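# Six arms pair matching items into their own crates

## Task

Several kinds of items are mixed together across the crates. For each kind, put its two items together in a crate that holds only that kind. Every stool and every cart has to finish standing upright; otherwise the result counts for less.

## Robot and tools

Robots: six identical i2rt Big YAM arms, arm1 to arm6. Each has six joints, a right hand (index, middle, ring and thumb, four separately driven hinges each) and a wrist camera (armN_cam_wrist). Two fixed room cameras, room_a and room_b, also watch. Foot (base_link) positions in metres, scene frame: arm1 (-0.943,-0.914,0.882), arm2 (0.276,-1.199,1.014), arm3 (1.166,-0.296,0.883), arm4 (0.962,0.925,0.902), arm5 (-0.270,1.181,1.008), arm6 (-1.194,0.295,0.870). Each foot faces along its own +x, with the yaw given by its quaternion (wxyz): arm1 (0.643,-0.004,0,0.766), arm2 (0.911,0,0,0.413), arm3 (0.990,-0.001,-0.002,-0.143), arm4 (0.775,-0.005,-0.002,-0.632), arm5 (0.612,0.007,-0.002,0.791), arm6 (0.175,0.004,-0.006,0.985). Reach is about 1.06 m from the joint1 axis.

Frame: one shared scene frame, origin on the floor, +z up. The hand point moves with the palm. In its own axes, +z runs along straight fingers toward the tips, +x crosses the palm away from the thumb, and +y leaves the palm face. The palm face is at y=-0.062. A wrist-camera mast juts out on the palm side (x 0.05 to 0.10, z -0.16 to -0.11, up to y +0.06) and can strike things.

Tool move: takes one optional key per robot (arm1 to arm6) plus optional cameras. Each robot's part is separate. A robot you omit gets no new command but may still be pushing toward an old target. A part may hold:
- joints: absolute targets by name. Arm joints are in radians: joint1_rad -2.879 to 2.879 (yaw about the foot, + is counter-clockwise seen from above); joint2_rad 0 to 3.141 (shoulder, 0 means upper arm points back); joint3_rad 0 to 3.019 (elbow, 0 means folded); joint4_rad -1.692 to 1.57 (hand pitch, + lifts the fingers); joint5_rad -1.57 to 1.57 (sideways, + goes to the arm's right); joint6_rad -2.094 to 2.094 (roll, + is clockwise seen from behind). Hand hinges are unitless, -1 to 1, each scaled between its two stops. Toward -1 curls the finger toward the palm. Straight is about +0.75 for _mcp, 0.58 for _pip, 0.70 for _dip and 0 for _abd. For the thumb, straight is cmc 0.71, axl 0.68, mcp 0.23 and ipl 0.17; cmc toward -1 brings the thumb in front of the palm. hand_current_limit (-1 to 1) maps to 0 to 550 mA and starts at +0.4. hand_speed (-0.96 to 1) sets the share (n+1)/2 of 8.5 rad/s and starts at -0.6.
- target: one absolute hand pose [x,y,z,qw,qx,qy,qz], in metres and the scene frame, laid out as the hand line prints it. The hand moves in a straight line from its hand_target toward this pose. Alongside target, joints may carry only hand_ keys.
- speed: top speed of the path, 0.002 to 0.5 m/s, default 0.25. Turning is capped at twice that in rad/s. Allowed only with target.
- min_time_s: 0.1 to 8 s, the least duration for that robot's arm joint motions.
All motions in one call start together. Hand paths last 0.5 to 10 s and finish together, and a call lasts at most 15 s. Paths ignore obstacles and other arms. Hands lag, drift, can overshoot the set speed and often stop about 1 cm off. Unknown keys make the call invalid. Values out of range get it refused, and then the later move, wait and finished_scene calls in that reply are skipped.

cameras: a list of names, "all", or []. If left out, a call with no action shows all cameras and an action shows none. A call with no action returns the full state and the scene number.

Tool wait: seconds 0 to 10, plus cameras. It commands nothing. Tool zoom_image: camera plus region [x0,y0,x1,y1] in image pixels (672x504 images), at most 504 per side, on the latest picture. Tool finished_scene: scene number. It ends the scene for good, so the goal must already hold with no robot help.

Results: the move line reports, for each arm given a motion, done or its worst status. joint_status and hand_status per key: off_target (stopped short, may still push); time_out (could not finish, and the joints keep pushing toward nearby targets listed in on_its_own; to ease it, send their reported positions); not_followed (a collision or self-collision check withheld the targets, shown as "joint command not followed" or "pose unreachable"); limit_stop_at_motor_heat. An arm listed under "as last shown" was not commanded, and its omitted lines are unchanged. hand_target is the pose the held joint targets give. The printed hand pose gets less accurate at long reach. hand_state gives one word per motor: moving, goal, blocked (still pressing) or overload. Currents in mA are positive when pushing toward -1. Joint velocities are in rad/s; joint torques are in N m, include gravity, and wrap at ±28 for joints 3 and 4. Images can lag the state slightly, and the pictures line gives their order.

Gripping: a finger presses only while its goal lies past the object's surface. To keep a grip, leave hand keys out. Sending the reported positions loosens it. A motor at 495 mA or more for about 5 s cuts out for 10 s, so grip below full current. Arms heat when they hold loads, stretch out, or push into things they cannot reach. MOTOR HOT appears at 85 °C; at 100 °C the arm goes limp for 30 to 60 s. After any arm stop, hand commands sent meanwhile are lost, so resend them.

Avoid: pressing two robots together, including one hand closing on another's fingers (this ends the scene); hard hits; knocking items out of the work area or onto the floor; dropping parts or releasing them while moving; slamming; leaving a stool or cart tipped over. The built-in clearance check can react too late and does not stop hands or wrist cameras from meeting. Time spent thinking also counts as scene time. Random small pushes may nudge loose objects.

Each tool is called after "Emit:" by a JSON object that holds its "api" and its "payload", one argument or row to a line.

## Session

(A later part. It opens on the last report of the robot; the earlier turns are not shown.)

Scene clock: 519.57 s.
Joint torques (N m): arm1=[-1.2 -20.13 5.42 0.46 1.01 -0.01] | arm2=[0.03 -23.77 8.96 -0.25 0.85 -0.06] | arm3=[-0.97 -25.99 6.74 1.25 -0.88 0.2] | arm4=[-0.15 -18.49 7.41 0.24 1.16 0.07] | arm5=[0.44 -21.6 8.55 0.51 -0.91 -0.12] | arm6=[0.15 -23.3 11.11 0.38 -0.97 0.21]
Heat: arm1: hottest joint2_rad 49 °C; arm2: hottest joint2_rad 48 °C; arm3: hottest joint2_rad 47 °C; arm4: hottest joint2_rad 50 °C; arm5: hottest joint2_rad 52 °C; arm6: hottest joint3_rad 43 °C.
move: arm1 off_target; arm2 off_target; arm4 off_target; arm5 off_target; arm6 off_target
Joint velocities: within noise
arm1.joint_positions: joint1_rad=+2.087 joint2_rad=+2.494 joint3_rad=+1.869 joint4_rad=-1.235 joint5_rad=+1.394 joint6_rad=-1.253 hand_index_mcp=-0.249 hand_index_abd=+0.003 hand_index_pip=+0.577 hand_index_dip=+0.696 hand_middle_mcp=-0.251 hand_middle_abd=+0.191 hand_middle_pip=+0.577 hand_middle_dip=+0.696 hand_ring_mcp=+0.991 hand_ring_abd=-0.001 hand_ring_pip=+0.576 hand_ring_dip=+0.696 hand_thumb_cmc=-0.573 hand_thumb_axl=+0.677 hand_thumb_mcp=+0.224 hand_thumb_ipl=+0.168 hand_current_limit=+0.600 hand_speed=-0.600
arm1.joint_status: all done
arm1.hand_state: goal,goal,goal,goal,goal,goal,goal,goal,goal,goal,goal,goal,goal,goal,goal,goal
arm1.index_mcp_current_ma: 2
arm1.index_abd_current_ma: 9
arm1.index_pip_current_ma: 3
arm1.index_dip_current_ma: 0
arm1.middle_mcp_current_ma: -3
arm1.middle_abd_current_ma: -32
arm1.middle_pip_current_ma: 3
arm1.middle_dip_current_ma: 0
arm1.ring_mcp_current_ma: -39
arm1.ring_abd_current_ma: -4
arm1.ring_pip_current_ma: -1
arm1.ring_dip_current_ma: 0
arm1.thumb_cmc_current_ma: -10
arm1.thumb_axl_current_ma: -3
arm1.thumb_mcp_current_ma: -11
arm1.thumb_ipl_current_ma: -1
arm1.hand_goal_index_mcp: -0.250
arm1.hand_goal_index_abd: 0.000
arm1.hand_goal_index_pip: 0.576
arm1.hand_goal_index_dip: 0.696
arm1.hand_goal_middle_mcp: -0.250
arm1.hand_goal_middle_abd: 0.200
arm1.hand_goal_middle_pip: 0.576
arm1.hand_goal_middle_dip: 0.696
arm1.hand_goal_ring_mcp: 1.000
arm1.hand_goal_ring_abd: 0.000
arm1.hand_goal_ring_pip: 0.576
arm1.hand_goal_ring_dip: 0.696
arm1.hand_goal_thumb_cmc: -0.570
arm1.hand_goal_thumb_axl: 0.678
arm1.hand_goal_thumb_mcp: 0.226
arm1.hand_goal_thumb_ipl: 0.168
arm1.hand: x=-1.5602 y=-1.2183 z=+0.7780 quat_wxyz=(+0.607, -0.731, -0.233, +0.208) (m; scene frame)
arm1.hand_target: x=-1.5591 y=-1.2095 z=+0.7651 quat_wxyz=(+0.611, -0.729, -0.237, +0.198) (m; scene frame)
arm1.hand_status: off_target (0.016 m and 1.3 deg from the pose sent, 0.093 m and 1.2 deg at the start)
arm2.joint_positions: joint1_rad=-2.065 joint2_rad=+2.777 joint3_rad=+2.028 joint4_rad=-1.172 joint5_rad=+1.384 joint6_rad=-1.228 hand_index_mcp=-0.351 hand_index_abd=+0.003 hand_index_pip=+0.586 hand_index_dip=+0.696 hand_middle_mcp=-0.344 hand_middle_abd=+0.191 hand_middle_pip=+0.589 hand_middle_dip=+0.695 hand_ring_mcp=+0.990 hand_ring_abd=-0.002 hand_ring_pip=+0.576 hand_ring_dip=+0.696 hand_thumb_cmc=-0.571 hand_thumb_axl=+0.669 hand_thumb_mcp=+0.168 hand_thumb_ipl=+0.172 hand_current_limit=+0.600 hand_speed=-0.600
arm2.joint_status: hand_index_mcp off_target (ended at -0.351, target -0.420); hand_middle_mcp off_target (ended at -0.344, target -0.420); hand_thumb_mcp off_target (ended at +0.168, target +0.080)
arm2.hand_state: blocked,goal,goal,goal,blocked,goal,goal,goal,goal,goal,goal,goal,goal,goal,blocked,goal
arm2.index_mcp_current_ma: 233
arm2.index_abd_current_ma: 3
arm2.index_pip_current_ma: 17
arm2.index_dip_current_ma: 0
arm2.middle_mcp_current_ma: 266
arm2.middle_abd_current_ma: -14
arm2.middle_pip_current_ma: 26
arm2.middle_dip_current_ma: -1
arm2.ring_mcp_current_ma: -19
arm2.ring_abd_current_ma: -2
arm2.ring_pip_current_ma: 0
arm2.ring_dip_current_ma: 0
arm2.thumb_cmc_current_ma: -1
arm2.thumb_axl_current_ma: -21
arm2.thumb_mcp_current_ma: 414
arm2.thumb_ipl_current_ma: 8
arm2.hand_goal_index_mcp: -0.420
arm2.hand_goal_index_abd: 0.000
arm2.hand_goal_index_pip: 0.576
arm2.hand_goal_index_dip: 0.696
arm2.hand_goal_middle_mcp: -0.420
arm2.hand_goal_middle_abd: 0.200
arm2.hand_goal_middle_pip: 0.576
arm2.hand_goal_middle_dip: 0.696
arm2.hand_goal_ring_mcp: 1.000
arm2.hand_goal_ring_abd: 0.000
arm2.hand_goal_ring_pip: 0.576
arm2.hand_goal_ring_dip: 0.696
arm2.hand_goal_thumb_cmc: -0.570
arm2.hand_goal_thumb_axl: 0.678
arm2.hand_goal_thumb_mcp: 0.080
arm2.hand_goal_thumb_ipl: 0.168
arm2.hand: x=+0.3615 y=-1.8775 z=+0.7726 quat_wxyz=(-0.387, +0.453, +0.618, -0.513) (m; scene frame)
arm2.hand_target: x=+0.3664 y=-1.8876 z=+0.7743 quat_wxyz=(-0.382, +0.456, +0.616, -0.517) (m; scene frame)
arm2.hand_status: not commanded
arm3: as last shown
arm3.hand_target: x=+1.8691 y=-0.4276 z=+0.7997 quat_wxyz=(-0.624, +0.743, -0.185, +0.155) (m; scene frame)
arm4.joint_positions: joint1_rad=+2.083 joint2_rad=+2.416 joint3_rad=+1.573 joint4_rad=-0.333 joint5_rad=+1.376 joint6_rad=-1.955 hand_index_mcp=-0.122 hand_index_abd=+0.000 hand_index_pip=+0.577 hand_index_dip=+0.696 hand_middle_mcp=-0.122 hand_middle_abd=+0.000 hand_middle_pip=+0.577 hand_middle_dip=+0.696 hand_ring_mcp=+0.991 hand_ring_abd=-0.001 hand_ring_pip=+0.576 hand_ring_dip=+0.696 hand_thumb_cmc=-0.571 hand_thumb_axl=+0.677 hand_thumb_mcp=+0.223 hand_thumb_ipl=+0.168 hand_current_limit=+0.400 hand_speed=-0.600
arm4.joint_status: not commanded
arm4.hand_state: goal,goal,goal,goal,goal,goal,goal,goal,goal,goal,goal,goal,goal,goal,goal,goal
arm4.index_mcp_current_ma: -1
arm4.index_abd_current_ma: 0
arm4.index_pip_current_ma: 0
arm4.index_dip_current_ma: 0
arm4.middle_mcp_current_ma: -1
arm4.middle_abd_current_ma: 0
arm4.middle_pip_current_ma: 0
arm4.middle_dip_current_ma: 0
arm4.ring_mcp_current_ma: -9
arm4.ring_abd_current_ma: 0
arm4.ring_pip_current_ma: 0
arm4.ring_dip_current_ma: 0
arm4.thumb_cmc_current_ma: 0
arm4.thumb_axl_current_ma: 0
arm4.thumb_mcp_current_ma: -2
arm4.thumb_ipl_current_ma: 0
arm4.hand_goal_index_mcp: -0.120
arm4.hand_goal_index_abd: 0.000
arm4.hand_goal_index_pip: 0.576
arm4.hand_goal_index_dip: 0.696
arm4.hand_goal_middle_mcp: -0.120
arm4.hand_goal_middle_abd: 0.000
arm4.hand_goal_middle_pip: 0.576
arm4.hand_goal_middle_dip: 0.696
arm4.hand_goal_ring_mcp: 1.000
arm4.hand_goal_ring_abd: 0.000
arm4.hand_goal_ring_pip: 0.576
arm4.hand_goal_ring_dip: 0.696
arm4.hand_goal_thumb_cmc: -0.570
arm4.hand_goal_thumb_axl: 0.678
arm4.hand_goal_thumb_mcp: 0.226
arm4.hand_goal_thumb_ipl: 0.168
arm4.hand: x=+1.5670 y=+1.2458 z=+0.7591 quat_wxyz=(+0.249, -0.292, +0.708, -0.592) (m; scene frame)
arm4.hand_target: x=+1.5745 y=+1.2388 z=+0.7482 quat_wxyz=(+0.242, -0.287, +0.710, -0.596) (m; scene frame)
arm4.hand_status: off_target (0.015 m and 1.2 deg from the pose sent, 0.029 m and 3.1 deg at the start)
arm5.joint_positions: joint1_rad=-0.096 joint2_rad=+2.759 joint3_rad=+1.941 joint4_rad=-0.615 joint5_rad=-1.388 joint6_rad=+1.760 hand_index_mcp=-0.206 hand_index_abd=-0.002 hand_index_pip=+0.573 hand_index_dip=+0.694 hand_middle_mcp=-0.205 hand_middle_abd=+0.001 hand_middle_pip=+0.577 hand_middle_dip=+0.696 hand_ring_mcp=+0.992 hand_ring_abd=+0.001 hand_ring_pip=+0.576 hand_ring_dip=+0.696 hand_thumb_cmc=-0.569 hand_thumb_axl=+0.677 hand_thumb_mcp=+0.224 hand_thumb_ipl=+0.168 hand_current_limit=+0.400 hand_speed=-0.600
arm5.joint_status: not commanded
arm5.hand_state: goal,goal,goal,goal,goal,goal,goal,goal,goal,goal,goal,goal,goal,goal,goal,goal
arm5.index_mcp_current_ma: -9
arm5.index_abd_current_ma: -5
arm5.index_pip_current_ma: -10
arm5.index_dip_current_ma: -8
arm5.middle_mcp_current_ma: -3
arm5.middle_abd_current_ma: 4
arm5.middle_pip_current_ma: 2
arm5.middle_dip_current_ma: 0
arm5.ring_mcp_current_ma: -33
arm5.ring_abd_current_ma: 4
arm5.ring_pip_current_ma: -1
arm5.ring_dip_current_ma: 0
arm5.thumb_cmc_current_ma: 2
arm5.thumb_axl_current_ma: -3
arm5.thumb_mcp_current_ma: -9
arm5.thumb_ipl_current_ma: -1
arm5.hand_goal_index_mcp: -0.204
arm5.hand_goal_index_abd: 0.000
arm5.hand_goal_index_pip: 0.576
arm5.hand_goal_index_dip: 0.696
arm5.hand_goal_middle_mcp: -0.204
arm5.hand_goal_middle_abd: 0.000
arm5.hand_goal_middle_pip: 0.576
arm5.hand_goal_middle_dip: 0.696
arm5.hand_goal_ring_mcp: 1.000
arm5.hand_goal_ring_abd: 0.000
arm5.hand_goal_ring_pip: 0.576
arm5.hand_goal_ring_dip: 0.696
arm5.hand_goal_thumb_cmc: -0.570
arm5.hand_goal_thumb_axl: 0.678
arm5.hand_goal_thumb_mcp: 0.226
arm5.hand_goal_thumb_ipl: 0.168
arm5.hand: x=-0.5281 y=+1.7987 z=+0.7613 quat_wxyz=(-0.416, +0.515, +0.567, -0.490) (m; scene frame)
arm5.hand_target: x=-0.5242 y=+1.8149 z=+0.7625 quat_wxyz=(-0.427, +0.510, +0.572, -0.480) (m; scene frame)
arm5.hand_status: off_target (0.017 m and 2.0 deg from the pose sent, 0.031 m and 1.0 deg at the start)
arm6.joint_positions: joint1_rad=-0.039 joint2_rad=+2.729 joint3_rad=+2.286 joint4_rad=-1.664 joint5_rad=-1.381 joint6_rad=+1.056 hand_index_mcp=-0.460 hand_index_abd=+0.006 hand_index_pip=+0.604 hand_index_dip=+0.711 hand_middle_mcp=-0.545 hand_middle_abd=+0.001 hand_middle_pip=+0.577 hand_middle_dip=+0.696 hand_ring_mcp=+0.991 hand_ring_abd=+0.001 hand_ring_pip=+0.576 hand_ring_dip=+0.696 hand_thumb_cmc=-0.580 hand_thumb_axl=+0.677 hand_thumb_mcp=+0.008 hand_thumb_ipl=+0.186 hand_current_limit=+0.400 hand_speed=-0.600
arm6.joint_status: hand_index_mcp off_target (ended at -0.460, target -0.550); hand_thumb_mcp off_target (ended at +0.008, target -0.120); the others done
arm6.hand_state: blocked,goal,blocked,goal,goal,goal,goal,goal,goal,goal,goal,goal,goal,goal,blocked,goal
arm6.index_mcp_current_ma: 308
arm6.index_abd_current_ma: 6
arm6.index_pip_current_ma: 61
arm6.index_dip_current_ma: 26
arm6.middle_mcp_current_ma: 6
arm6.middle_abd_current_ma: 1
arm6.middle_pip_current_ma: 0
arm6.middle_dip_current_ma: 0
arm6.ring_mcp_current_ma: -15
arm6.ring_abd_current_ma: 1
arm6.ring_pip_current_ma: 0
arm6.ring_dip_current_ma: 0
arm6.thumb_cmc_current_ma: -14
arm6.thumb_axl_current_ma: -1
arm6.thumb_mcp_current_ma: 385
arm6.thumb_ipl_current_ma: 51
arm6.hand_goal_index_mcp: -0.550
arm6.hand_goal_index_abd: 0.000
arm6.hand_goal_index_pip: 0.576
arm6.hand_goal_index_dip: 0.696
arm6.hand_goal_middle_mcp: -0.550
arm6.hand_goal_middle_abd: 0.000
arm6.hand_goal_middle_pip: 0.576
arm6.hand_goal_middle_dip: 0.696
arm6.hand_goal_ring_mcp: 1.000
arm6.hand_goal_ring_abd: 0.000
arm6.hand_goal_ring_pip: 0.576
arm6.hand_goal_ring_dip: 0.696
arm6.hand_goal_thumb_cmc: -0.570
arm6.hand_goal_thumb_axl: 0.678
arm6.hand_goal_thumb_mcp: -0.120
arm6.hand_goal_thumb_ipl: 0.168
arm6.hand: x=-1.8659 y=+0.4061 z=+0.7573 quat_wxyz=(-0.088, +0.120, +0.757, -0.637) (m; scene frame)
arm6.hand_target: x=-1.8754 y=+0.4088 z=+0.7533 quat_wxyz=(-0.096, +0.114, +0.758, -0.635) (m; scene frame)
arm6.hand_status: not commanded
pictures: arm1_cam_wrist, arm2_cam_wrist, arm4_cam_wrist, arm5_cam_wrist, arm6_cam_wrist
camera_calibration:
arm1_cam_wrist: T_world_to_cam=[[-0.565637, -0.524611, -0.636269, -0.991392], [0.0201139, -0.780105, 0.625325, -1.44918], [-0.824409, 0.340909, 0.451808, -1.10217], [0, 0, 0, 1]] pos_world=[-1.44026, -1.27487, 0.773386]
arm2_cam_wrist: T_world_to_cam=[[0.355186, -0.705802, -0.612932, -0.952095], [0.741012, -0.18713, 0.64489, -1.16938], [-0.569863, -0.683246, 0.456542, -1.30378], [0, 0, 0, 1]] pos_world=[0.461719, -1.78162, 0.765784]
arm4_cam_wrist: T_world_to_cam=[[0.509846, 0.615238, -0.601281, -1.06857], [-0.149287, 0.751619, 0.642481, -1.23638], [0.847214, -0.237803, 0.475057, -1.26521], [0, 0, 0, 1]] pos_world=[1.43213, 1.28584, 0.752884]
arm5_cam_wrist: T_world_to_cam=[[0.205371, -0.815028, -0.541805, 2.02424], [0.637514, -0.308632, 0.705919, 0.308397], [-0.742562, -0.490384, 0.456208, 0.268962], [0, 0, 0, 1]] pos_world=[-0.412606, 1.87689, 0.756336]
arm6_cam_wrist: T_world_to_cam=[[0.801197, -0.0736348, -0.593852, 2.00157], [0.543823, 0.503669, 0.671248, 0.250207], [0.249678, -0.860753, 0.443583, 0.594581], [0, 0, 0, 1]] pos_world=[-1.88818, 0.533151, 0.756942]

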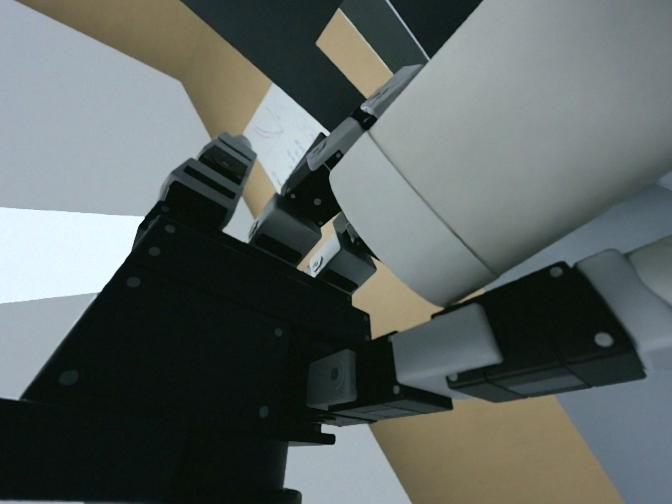

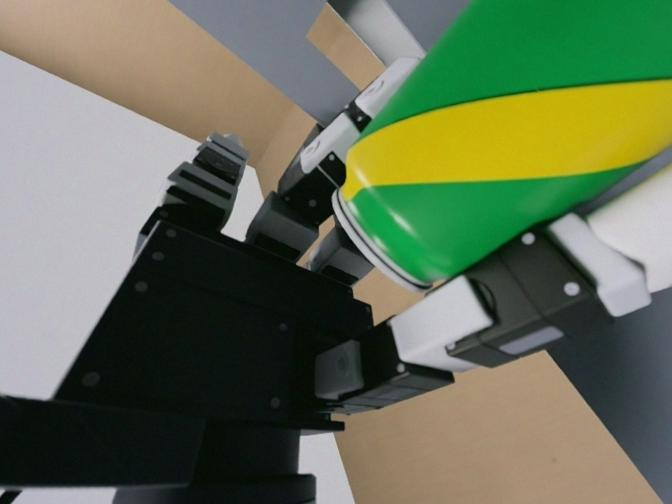

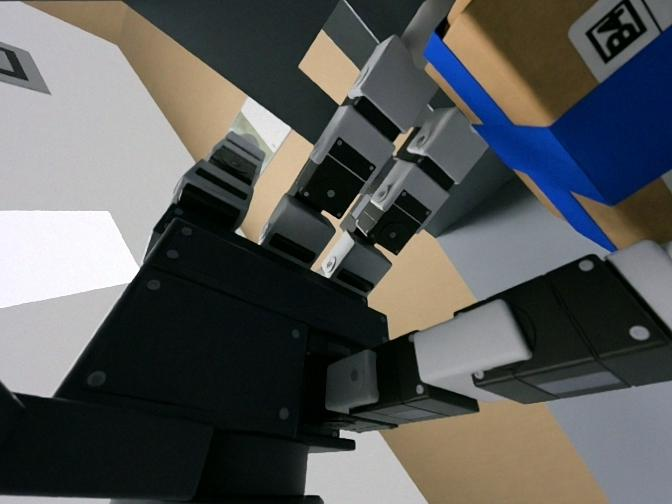

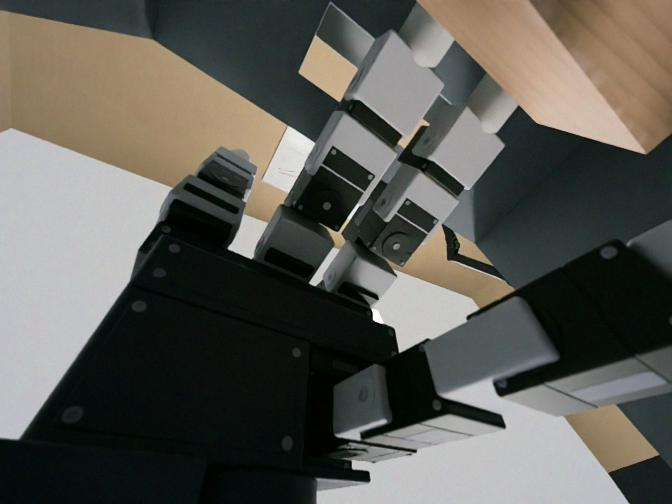

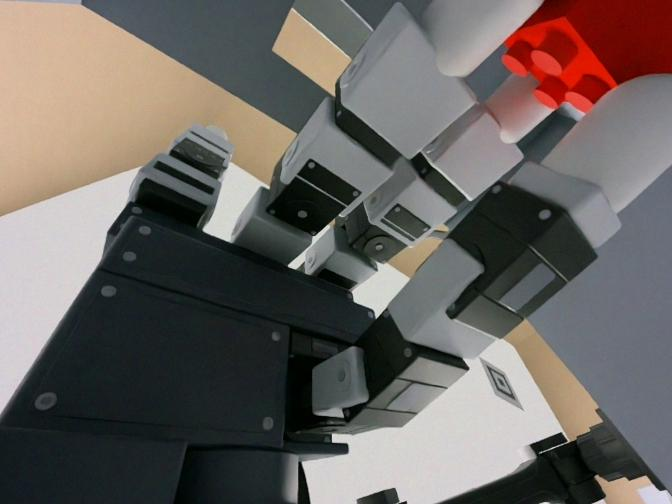

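Emit:
{"api": "move", "payload": {
  "arm1": {"joints":{"hand_index_mcp":-0.42,"hand_middle_mcp":-0.42,"hand_thumb_mcp":0.08}},
  "arm2": {"joints":{"hand_index_mcp":-0.56,"hand_middle_mcp":-0.56,"hand_thumb_mcp":-0.06}},
  "arm3": {"target":[1.885,-0.424,0.812,-0.6237,0.7433,-0.1854,0.1555],"speed":0.1,"joints":{"hand_index_mcp":-0.16,"hand_middle_mcp":-0.16}},
  "arm4": {"joints":{"hand_index_mcp":-0.32,"hand_middle_mcp":-0.32,"hand_thumb_mcp":0.1}},
  "arm5": {"target":[-0.5245,1.824,0.755,-0.4271,0.5091,0.5725,-0.4803],"speed":0.1},
  "arm6": {"target":[-1.8755,0.409,0.93,-0.095,0.1132,0.7578,-0.6359],"speed":0.1},
  "cameras": ["arm1_cam_wrist","arm3_cam_wrist","arm5_cam_wrist","arm4_cam_wrist","arm6_cam_wrist"]
}}

Scene clock: 552.17 s.
Joint torques (N m): arm1=[-1.26 -20.78 5.46 0.44 0.95 -0.04] | arm2=[0.03 -23.59 8.94 -0.24 0.84 -0.07] | arm3=[0.15 -26.05 9.78 1.17 -0.93 0.23] | arm4=[0.32 -19.08 7.36 0.36 1.09 0.06] | arm5=[0.32 -21.25 8.9 0.28 -0.92 -0.12] | arm6=[-0.03 -27.11 7.61 -0.23 -1.04 0.21]
Heat: arm1: hottest joint2_rad 48 °C; arm2: hottest joint2_rad 49 °C; arm3: hottest joint2_rad 49 °C; arm4: hottest joint2_rad 48 °C; arm5: hottest joint2_rad 48 °C; arm6: hottest joint3_rad 42 °C.
move: arm1 off_target; arm2 off_target; arm3 off_target; arm4 done; arm5 off_target; arm6 off_target
Joint velocities: within noise
arm1.joint_positions: joint1_rad=+2.087 joint2_rad=+2.494 joint3_rad=+1.869 joint4_rad=-1.235 joint5_rad=+1.395 joint6_rad=-1.254 hand_index_mcp=-0.414 hand_index_abd=+0.003 hand_index_pip=+0.577 hand_index_dip=+0.696 hand_middle_mcp=-0.368 hand_middle_abd=+0.191 hand_middle_pip=+0.587 hand_middle_dip=+0.699 hand_ring_mcp=+0.991 hand_ring_abd=-0.001 hand_ring_pip=+0.576 hand_ring_dip=+0.696 hand_thumb_cmc=-0.567 hand_thumb_axl=+0.677 hand_thumb_mcp=+0.109 hand_thumb_ipl=+0.169 hand_current_limit=+0.600 hand_speed=-0.600
arm1.joint_status: hand_middle_mcp off_target (ended at -0.368, target -0.420); hand_thumb_mcp off_target (ended at +0.109, target +0.080); the others done
arm1.hand_state: goal,goal,goal,goal,blocked,goal,goal,goal,goal,goal,goal,goal,goal,goal,blocked,goal
arm1.index_mcp_current_ma: 26
arm1.index_abd_current_ma: 9
arm1.index_pip_current_ma: 3
arm1.index_dip_current_ma: 0
arm1.middle_mcp_current_ma: 246
arm1.middle_abd_current_ma: -32
arm1.middle_pip_current_ma: 43
arm1.middle_dip_current_ma: 10
arm1.ring_mcp_current_ma: -39
arm1.ring_abd_current_ma: -4
arm1.ring_pip_current_ma: -1
arm1.ring_dip_current_ma: 0
arm1.thumb_cmc_current_ma: 12
arm1.thumb_axl_current_ma: -4
arm1.thumb_mcp_current_ma: 163
arm1.thumb_ipl_current_ma: 5
arm1.hand_goal_index_mcp: -0.420
arm1.hand_goal_index_abd: 0.000
arm1.hand_goal_index_pip: 0.576
arm1.hand_goal_index_dip: 0.696
arm1.hand_goal_middle_mcp: -0.420
arm1.hand_goal_middle_abd: 0.200
arm1.hand_goal_middle_pip: 0.576
arm1.hand_goal_middle_dip: 0.696
arm1.hand_goal_ring_mcp: 1.000
arm1.hand_goal_ring_abd: 0.000
arm1.hand_goal_ring_pip: 0.576
arm1.hand_goal_ring_dip: 0.696
arm1.hand_goal_thumb_cmc: -0.570
arm1.hand_goal_thumb_axl: 0.678
arm1.hand_goal_thumb_mcp: 0.080
arm1.hand_goal_thumb_ipl: 0.168
arm1.hand: x=-1.5603 y=-1.2182 z=+0.7781 quat_wxyz=(+0.608, -0.730, -0.233, +0.208) (m; scene frame)
arm1.hand_target: x=-1.5592 y=-1.2095 z=+0.7651 quat_wxyz=(+0.611, -0.729, -0.236, +0.198) (m; scene frame)
arm1.hand_status: not commanded
arm2.joint_positions: joint1_rad=-2.065 joint2_rad=+2.777 joint3_rad=+2.028 joint4_rad=-1.172 joint5_rad=+1.384 joint6_rad=-1.228 hand_index_mcp=-0.359 hand_index_abd=+0.003 hand_index_pip=+0.592 hand_index_dip=+0.696 hand_middle_mcp=-0.352 hand_middle_abd=+0.191 hand_middle_pip=+0.596 hand_middle_dip=+0.694 hand_ring_mcp=+0.990 hand_ring_abd=-0.002 hand_ring_pip=+0.576 hand_ring_dip=+0.696 hand_thumb_cmc=-0.570 hand_thumb_axl=+0.665 hand_thumb_mcp=+0.168 hand_thumb_ipl=+0.174 hand_current_limit=+0.600 hand_speed=-0.600
arm2.joint_status: hand_index_mcp off_target (ended at -0.359, target -0.560); hand_middle_mcp off_target (ended at -0.352, target -0.560); hand_thumb_mcp off_target (ended at +0.168, target -0.060)
arm2.hand_state: blocked,goal,goal,goal,blocked,goal,blocked,goal,goal,goal,goal,goal,goal,goal,blocked,goal
arm2.index_mcp_current_ma: 440
arm2.index_abd_current_ma: 3
arm2.index_pip_current_ma: 34
arm2.index_dip_current_ma: 0
arm2.middle_mcp_current_ma: 440
arm2.middle_abd_current_ma: -14
arm2.middle_pip_current_ma: 44
arm2.middle_dip_current_ma: -2
arm2.ring_mcp_current_ma: -19
arm2.ring_abd_current_ma: -2
arm2.ring_pip_current_ma: 0
arm2.ring_dip_current_ma: 0
arm2.thumb_cmc_current_ma: 0
arm2.thumb_axl_current_ma: -34
arm2.thumb_mcp_current_ma: 440
arm2.thumb_ipl_current_ma: 15
arm2.hand_goal_index_mcp: -0.560
arm2.hand_goal_index_abd: 0.000
arm2.hand_goal_index_pip: 0.576
arm2.hand_goal_index_dip: 0.696
arm2.hand_goal_middle_mcp: -0.560
arm2.hand_goal_middle_abd: 0.200
arm2.hand_goal_middle_pip: 0.576
arm2.hand_goal_middle_dip: 0.696
arm2.hand_goal_ring_mcp: 1.000
arm2.hand_goal_ring_abd: 0.000
arm2.hand_goal_ring_pip: 0.576
arm2.hand_goal_ring_dip: 0.696
arm2.hand_goal_thumb_cmc: -0.570
arm2.hand_goal_thumb_axl: 0.678
arm2.hand_goal_thumb_mcp: -0.060
arm2.hand_goal_thumb_ipl: 0.168
arm2.hand: x=+0.3615 y=-1.8775 z=+0.7726 quat_wxyz=(-0.387, +0.453, +0.618, -0.513) (m; scene frame)
arm2.hand_target: x=+0.3665 y=-1.8875 z=+0.7743 quat_wxyz=(-0.382, +0.456, +0.616, -0.517) (m; scene frame)
arm2.hand_status: not commanded
arm3.joint_positions: joint1_rad=-0.112 joint2_rad=+2.514 joint3_rad=+1.885 joint4_rad=-0.533 joint5_rad=-1.374 joint6_rad=+2.058 hand_index_mcp=-0.169 hand_index_abd=-0.003 hand_index_pip=+0.573 hand_index_dip=+0.693 hand_middle_mcp=-0.169 hand_middle_abd=-0.002 hand_middle_pip=+0.574 hand_middle_dip=+0.693 hand_ring_mcp=-0.243 hand_ring_abd=+0.001 hand_ring_pip=+0.572 hand_ring_dip=+0.693 hand_thumb_cmc=-0.569 hand_thumb_axl=+0.677 hand_thumb_mcp=+0.224 hand_thumb_ipl=+0.168 hand_current_limit=+0.400 hand_speed=-0.600
arm3.joint_status: all done
arm3.hand_state: goal,goal,goal,goal,goal,goal,goal,goal,overload,goal,goal,goal,goal,goal,goal,goal
arm3.index_mcp_current_ma: -8
arm3.index_abd_current_ma: -1
arm3.index_pip_current_ma: -1
arm3.index_dip_current_ma: -1
arm3.middle_mcp_current_ma: -8
arm3.middle_abd_current_ma: -1
arm3.middle_pip_current_ma: -1
arm3.middle_dip_current_ma: -1
arm3.ring_mcp_current_ma: 0
arm3.ring_abd_current_ma: 0
arm3.ring_pip_current_ma: -2
arm3.ring_dip_current_ma: -1
arm3.thumb_cmc_current_ma: 0
arm3.thumb_axl_current_ma: 0
arm3.thumb_mcp_current_ma: -2
arm3.thumb_ipl_current_ma: 0
arm3.hand_goal_index_mcp: -0.160
arm3.hand_goal_index_abd: 0.000
arm3.hand_goal_index_pip: 0.576
arm3.hand_goal_index_dip: 0.696
arm3.hand_goal_middle_mcp: -0.160
arm3.hand_goal_middle_abd: 0.000
arm3.hand_goal_middle_pip: 0.576
arm3.hand_goal_middle_dip: 0.696
arm3.hand_goal_ring_mcp: 1.000
arm3.hand_goal_ring_abd: 0.000
arm3.hand_goal_ring_pip: 0.576
arm3.hand_goal_ring_dip: 0.696
arm3.hand_goal_thumb_cmc: -0.570
arm3.hand_goal_thumb_axl: 0.678
arm3.hand_goal_thumb_mcp: 0.226
arm3.hand_goal_thumb_ipl: 0.168
arm3.hand: x=+1.8628 y=-0.4196 z=+0.7787 quat_wxyz=(-0.627, +0.740, -0.207, +0.132) (m; scene frame)
arm3.hand_target: x=+1.8835 y=-0.4235 z=+0.8125 quat_wxyz=(-0.624, +0.743, -0.185, +0.155) (m; scene frame)
arm3.hand_status: off_target (0.040 m and 3.7 deg from the pose sent, 0.041 m and 1.9 deg at the start)
arm4.joint_positions: joint1_rad=+2.082 joint2_rad=+2.416 joint3_rad=+1.573 joint4_rad=-0.334 joint5_rad=+1.377 joint6_rad=-1.955 hand_index_mcp=-0.319 hand_index_abd=+0.000 hand_index_pip=+0.577 hand_index_dip=+0.696 hand_middle_mcp=-0.307 hand_middle_abd=-0.002 hand_middle_pip=+0.580 hand_middle_dip=+0.697 hand_ring_mcp=+0.991 hand_ring_abd=-0.001 hand_ring_pip=+0.576 hand_ring_dip=+0.696 hand_thumb_cmc=-0.567 hand_thumb_axl=+0.677 hand_thumb_mcp=+0.108 hand_thumb_ipl=+0.169 hand_current_limit=+0.400 hand_speed=-0.600
arm4.joint_status: all done
arm4.hand_state: goal,goal,goal,goal,goal,goal,goal,goal,goal,goal,goal,goal,goal,goal,goal,goal
arm4.index_mcp_current_ma: 0
arm4.index_abd_current_ma: 0
arm4.index_pip_current_ma: 0
arm4.index_dip_current_ma: 0
arm4.middle_mcp_current_ma: 16
arm4.middle_abd_current_ma: -1
arm4.middle_pip_current_ma: 2
arm4.middle_dip_current_ma: 0
arm4.ring_mcp_current_ma: -9
arm4.ring_abd_current_ma: 0
arm4.ring_pip_current_ma: 0
arm4.ring_dip_current_ma: 0
arm4.thumb_cmc_current_ma: 1
arm4.thumb_axl_current_ma: 0
arm4.thumb_mcp_current_ma: 11
arm4.thumb_ipl_current_ma: 1
arm4.hand_goal_index_mcp: -0.320
arm4.hand_goal_index_abd: 0.000
arm4.hand_goal_index_pip: 0.576
arm4.hand_goal_index_dip: 0.696
arm4.hand_goal_middle_mcp: -0.320
arm4.hand_goal_middle_abd: 0.000
arm4.hand_goal_middle_pip: 0.576
arm4.hand_goal_middle_dip: 0.696
arm4.hand_goal_ring_mcp: 1.000
arm4.hand_goal_ring_abd: 0.000
arm4.hand_goal_ring_pip: 0.576
arm4.hand_goal_ring_dip: 0.696
arm4.hand_goal_thumb_cmc: -0.570
arm4.hand_goal_thumb_axl: 0.678
arm4.hand_goal_thumb_mcp: 0.100
arm4.hand_goal_thumb_ipl: 0.168
arm4.hand: x=+1.5671 y=+1.2454 z=+0.7592 quat_wxyz=(+0.249, -0.291, +0.708, -0.593) (m; scene frame)
arm4.hand_target: x=+1.5744 y=+1.2388 z=+0.7482 quat_wxyz=(+0.242, -0.288, +0.710, -0.596) (m; scene frame)
arm4.hand_status: not commanded
arm5.joint_positions: joint1_rad=-0.097 joint2_rad=+2.785 joint3_rad=+1.997 joint4_rad=-0.634 joint5_rad=-1.388 joint6_rad=+1.756 hand_index_mcp=-0.206 hand_index_abd=-0.002 hand_index_pip=+0.573 hand_index_dip=+0.694 hand_middle_mcp=-0.205 hand_middle_abd=+0.001 hand_middle_pip=+0.577 hand_middle_dip=+0.696 hand_ring_mcp=+0.992 hand_ring_abd=+0.001 hand_ring_pip=+0.576 hand_ring_dip=+0.696 hand_thumb_cmc=-0.569 hand_thumb_axl=+0.677 hand_thumb_mcp=+0.224 hand_thumb_ipl=+0.168 hand_current_limit=+0.400 hand_speed=-0.600
arm5.joint_status: not commanded
arm5.hand_state: goal,goal,goal,goal,goal,goal,goal,goal,goal,goal,goal,goal,goal,goal,goal,goal
arm5.index_mcp_current_ma: -9
arm5.index_abd_current_ma: -5
arm5.index_pip_current_ma: -10
arm5.index_dip_current_ma: -8
arm5.middle_mcp_current_ma: -3
arm5.middle_abd_current_ma: 4
arm5.middle_pip_current_ma: 2
arm5.middle_dip_current_ma: 0
arm5.ring_mcp_current_ma: -33
arm5.ring_abd_current_ma: 4
arm5.ring_pip_current_ma: -1
arm5.ring_dip_current_ma: 0
arm5.thumb_cmc_current_ma: 2
arm5.thumb_axl_current_ma: -3
arm5.thumb_mcp_current_ma: -9
arm5.thumb_ipl_current_ma: -1
arm5.hand_goal_index_mcp: -0.204
arm5.hand_goal_index_abd: 0.000
arm5.hand_goal_index_pip: 0.576
arm5.hand_goal_index_dip: 0.696
arm5.hand_goal_middle_mcp: -0.204
arm5.hand_goal_middle_abd: 0.000
arm5.hand_goal_middle_pip: 0.576
arm5.hand_goal_middle_dip: 0.696
arm5.hand_goal_ring_mcp: 1.000
arm5.hand_goal_ring_abd: 0.000
arm5.hand_goal_ring_pip: 0.576
arm5.hand_goal_ring_dip: 0.696
arm5.hand_goal_thumb_cmc: -0.570
arm5.hand_goal_thumb_axl: 0.678
arm5.hand_goal_thumb_mcp: 0.226
arm5.hand_goal_thumb_ipl: 0.168
arm5.hand: x=-0.5295 y=+1.8106 z=+0.7588 quat_wxyz=(-0.420, +0.512, +0.569, -0.487) (m; scene frame)
arm5.hand_target: x=-0.5243 y=+1.8235 z=+0.7554 quat_wxyz=(-0.428, +0.510, +0.572, -0.479) (m; scene frame)
arm5.hand_status: off_target (0.015 m and 1.2 deg from the pose sent, 0.026 m and 2.0 deg at the start)
arm6.joint_positions: joint1_rad=-0.039 joint2_rad=+2.479 joint3_rad=+2.251 joint4_rad=-1.678 joint5_rad=-1.381 joint6_rad=+1.225 hand_index_mcp=-0.534 hand_index_abd=+0.004 hand_index_pip=+0.585 hand_index_dip=+0.703 hand_middle_mcp=-0.544 hand_middle_abd=-0.003 hand_middle_pip=+0.579 hand_middle_dip=+0.697 hand_ring_mcp=+0.991 hand_ring_abd=+0.001 hand_ring_pip=+0.576 hand_ring_dip=+0.696 hand_thumb_cmc=-0.571 hand_thumb_axl=+0.677 hand_thumb_mcp=-0.104 hand_thumb_ipl=+0.174 hand_current_limit=+0.400 hand_speed=-0.600
arm6.joint_status: not commanded
arm6.hand_state: goal,goal,goal,goal,goal,goal,goal,goal,goal,goal,goal,goal,goal,goal,goal,goal
arm6.index_mcp_current_ma: 30
arm6.index_abd_current_ma: 4
arm6.index_pip_current_ma: 14
arm6.index_dip_current_ma: 9
arm6.middle_mcp_current_ma: 8
arm6.middle_abd_current_ma: -2
arm6.middle_pip_current_ma: 3
arm6.middle_dip_current_ma: 1
arm6.ring_mcp_current_ma: -15
arm6.ring_abd_current_ma: 1
arm6.ring_pip_current_ma: 0
arm6.ring_dip_current_ma: 0
arm6.thumb_cmc_current_ma: -1
arm6.thumb_axl_current_ma: -1
arm6.thumb_mcp_current_ma: 39
arm6.thumb_ipl_current_ma: 12
arm6.hand_goal_index_mcp: -0.550
arm6.hand_goal_index_abd: 0.000
arm6.hand_goal_index_pip: 0.576
arm6.hand_goal_index_dip: 0.696
arm6.hand_goal_middle_mcp: -0.550
arm6.hand_goal_middle_abd: 0.000
arm6.hand_goal_middle_pip: 0.576
arm6.hand_goal_middle_dip: 0.696
arm6.hand_goal_ring_mcp: 1.000
arm6.hand_goal_ring_abd: 0.000
arm6.hand_goal_ring_pip: 0.576
arm6.hand_goal_ring_dip: 0.696
arm6.hand_goal_thumb_cmc: -0.570
arm6.hand_goal_thumb_axl: 0.678
arm6.hand_goal_thumb_mcp: -0.120
arm6.hand_goal_thumb_ipl: 0.168
arm6.on_its_own: hand_index_mcp moved -0.074 to your old target -0.550; hand_thumb_mcp moved -0.112 to your old target -0.120
arm6.hand: x=-1.8787 y=+0.4101 z=+0.9153 quat_wxyz=(-0.109, +0.120, +0.762, -0.627) (m; scene frame)
arm6.hand_target: x=-1.8757 y=+0.4086 z=+0.9296 quat_wxyz=(-0.107, +0.124, +0.761, -0.628) (m; scene frame)
arm6.hand_status: off_target (0.015 m and 2.1 deg from the pose sent, 0.173 m and 1.1 deg at the start; a joint's target at an end of its range on 64 of 75 steps)
pictures: arm1_cam_wrist, arm3_cam_wrist, arm4_cam_wrist, arm5_cam_wrist, arm6_cam_wrist
camera_calibration:
arm1_cam_wrist: T_world_to_cam=[[-0.565485, -0.524032, -0.63688, -0.989845], [0.0204756, -0.780884, 0.62434, -1.44888], [-0.824504, 0.340015, 0.452308, -1.10391], [0, 0, 0, 1]] pos_world=[-1.44026, -1.27477, 0.77349]
arm3_cam_wrist: T_world_to_cam=[[-0.798658, 0.260553, -0.542455, 2.04909], [-0.601516, -0.372586, 0.706653, 0.368138], [-0.0179907, 0.89067, 0.454295, 0.18215], [0, 0, 0, 1]] pos_world=[1.86124, -0.558969, 0.768646]
arm4_cam_wrist: T_world_to_cam=[[0.510967, 0.61446, -0.601125, -1.06922], [-0.149216, 0.752094, 0.641941, -1.23643], [0.84655, -0.238313, 0.475983, -1.26454], [0, 0, 0, 1]] pos_world=[1.43233, 1.28555, 0.752882]
arm5_cam_wrist: T_world_to_cam=[[0.204229, -0.807866, -0.55285, 2.02773], [0.638904, -0.317885, 0.700536, 0.336301], [-0.741682, -0.496288, 0.451228, 0.289853], [0, 0, 0, 1]] pos_world=[-0.414006, 1.88889, 0.754648]
arm6_cam_wrist: T_world_to_cam=[[0.781772, -0.0805748, -0.618336, 2.09474], [0.576743, 0.470423, 0.667885, 0.227628], [0.237065, -0.878755, 0.414235, 0.541642], [0, 0, 0, 1]] pos_world=[-1.8973, 0.537672, 0.918857]

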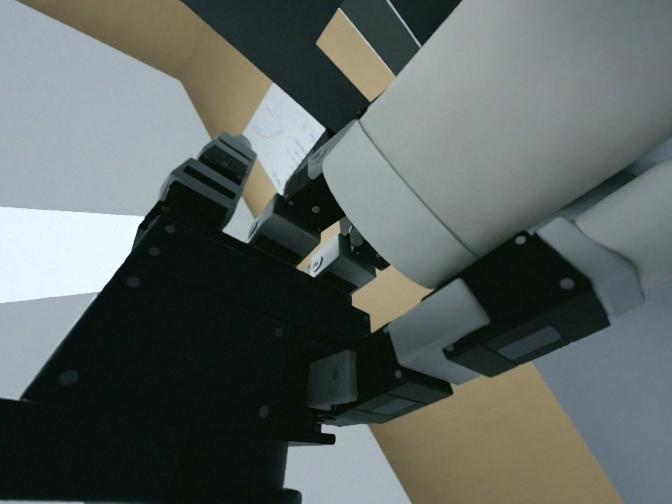

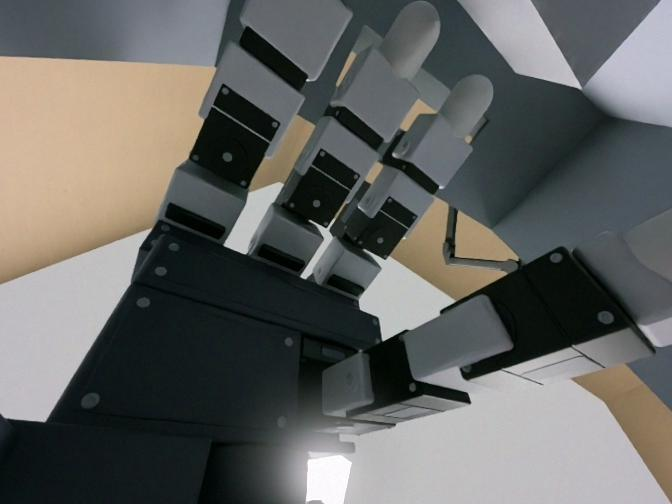

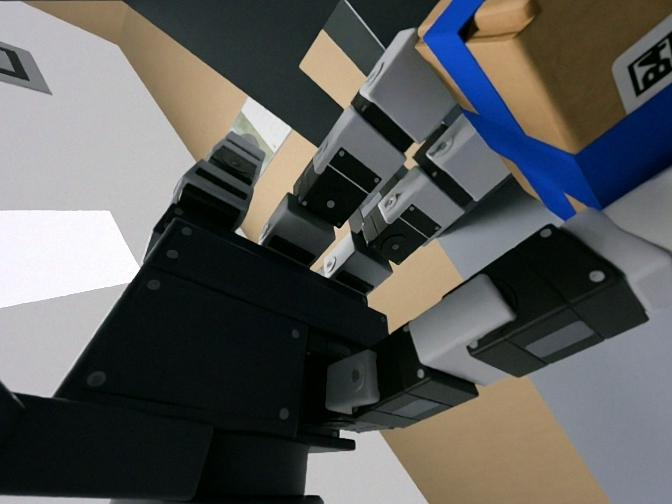

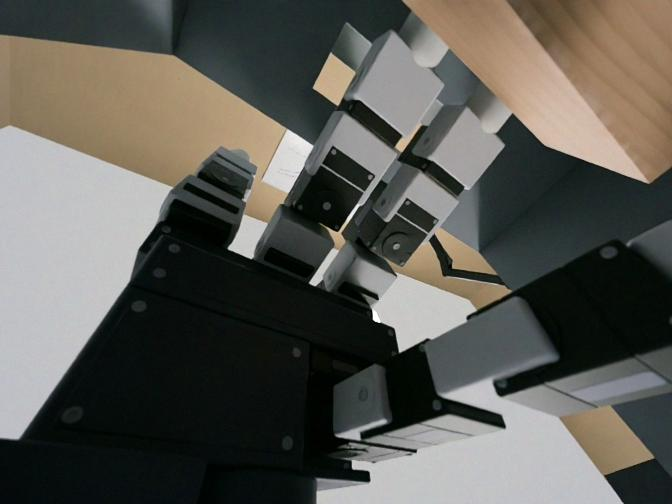

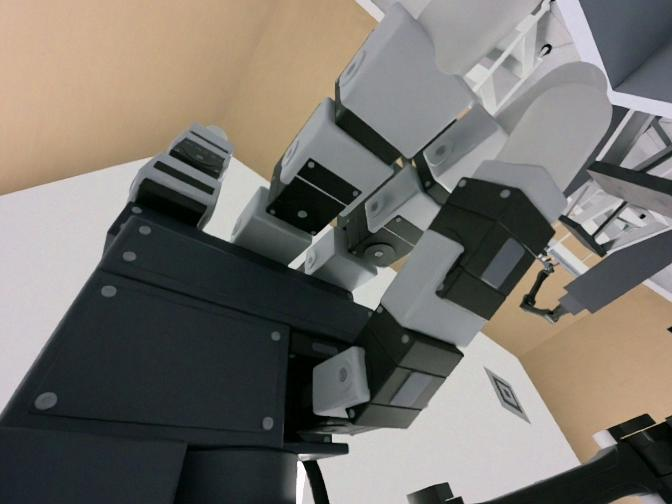

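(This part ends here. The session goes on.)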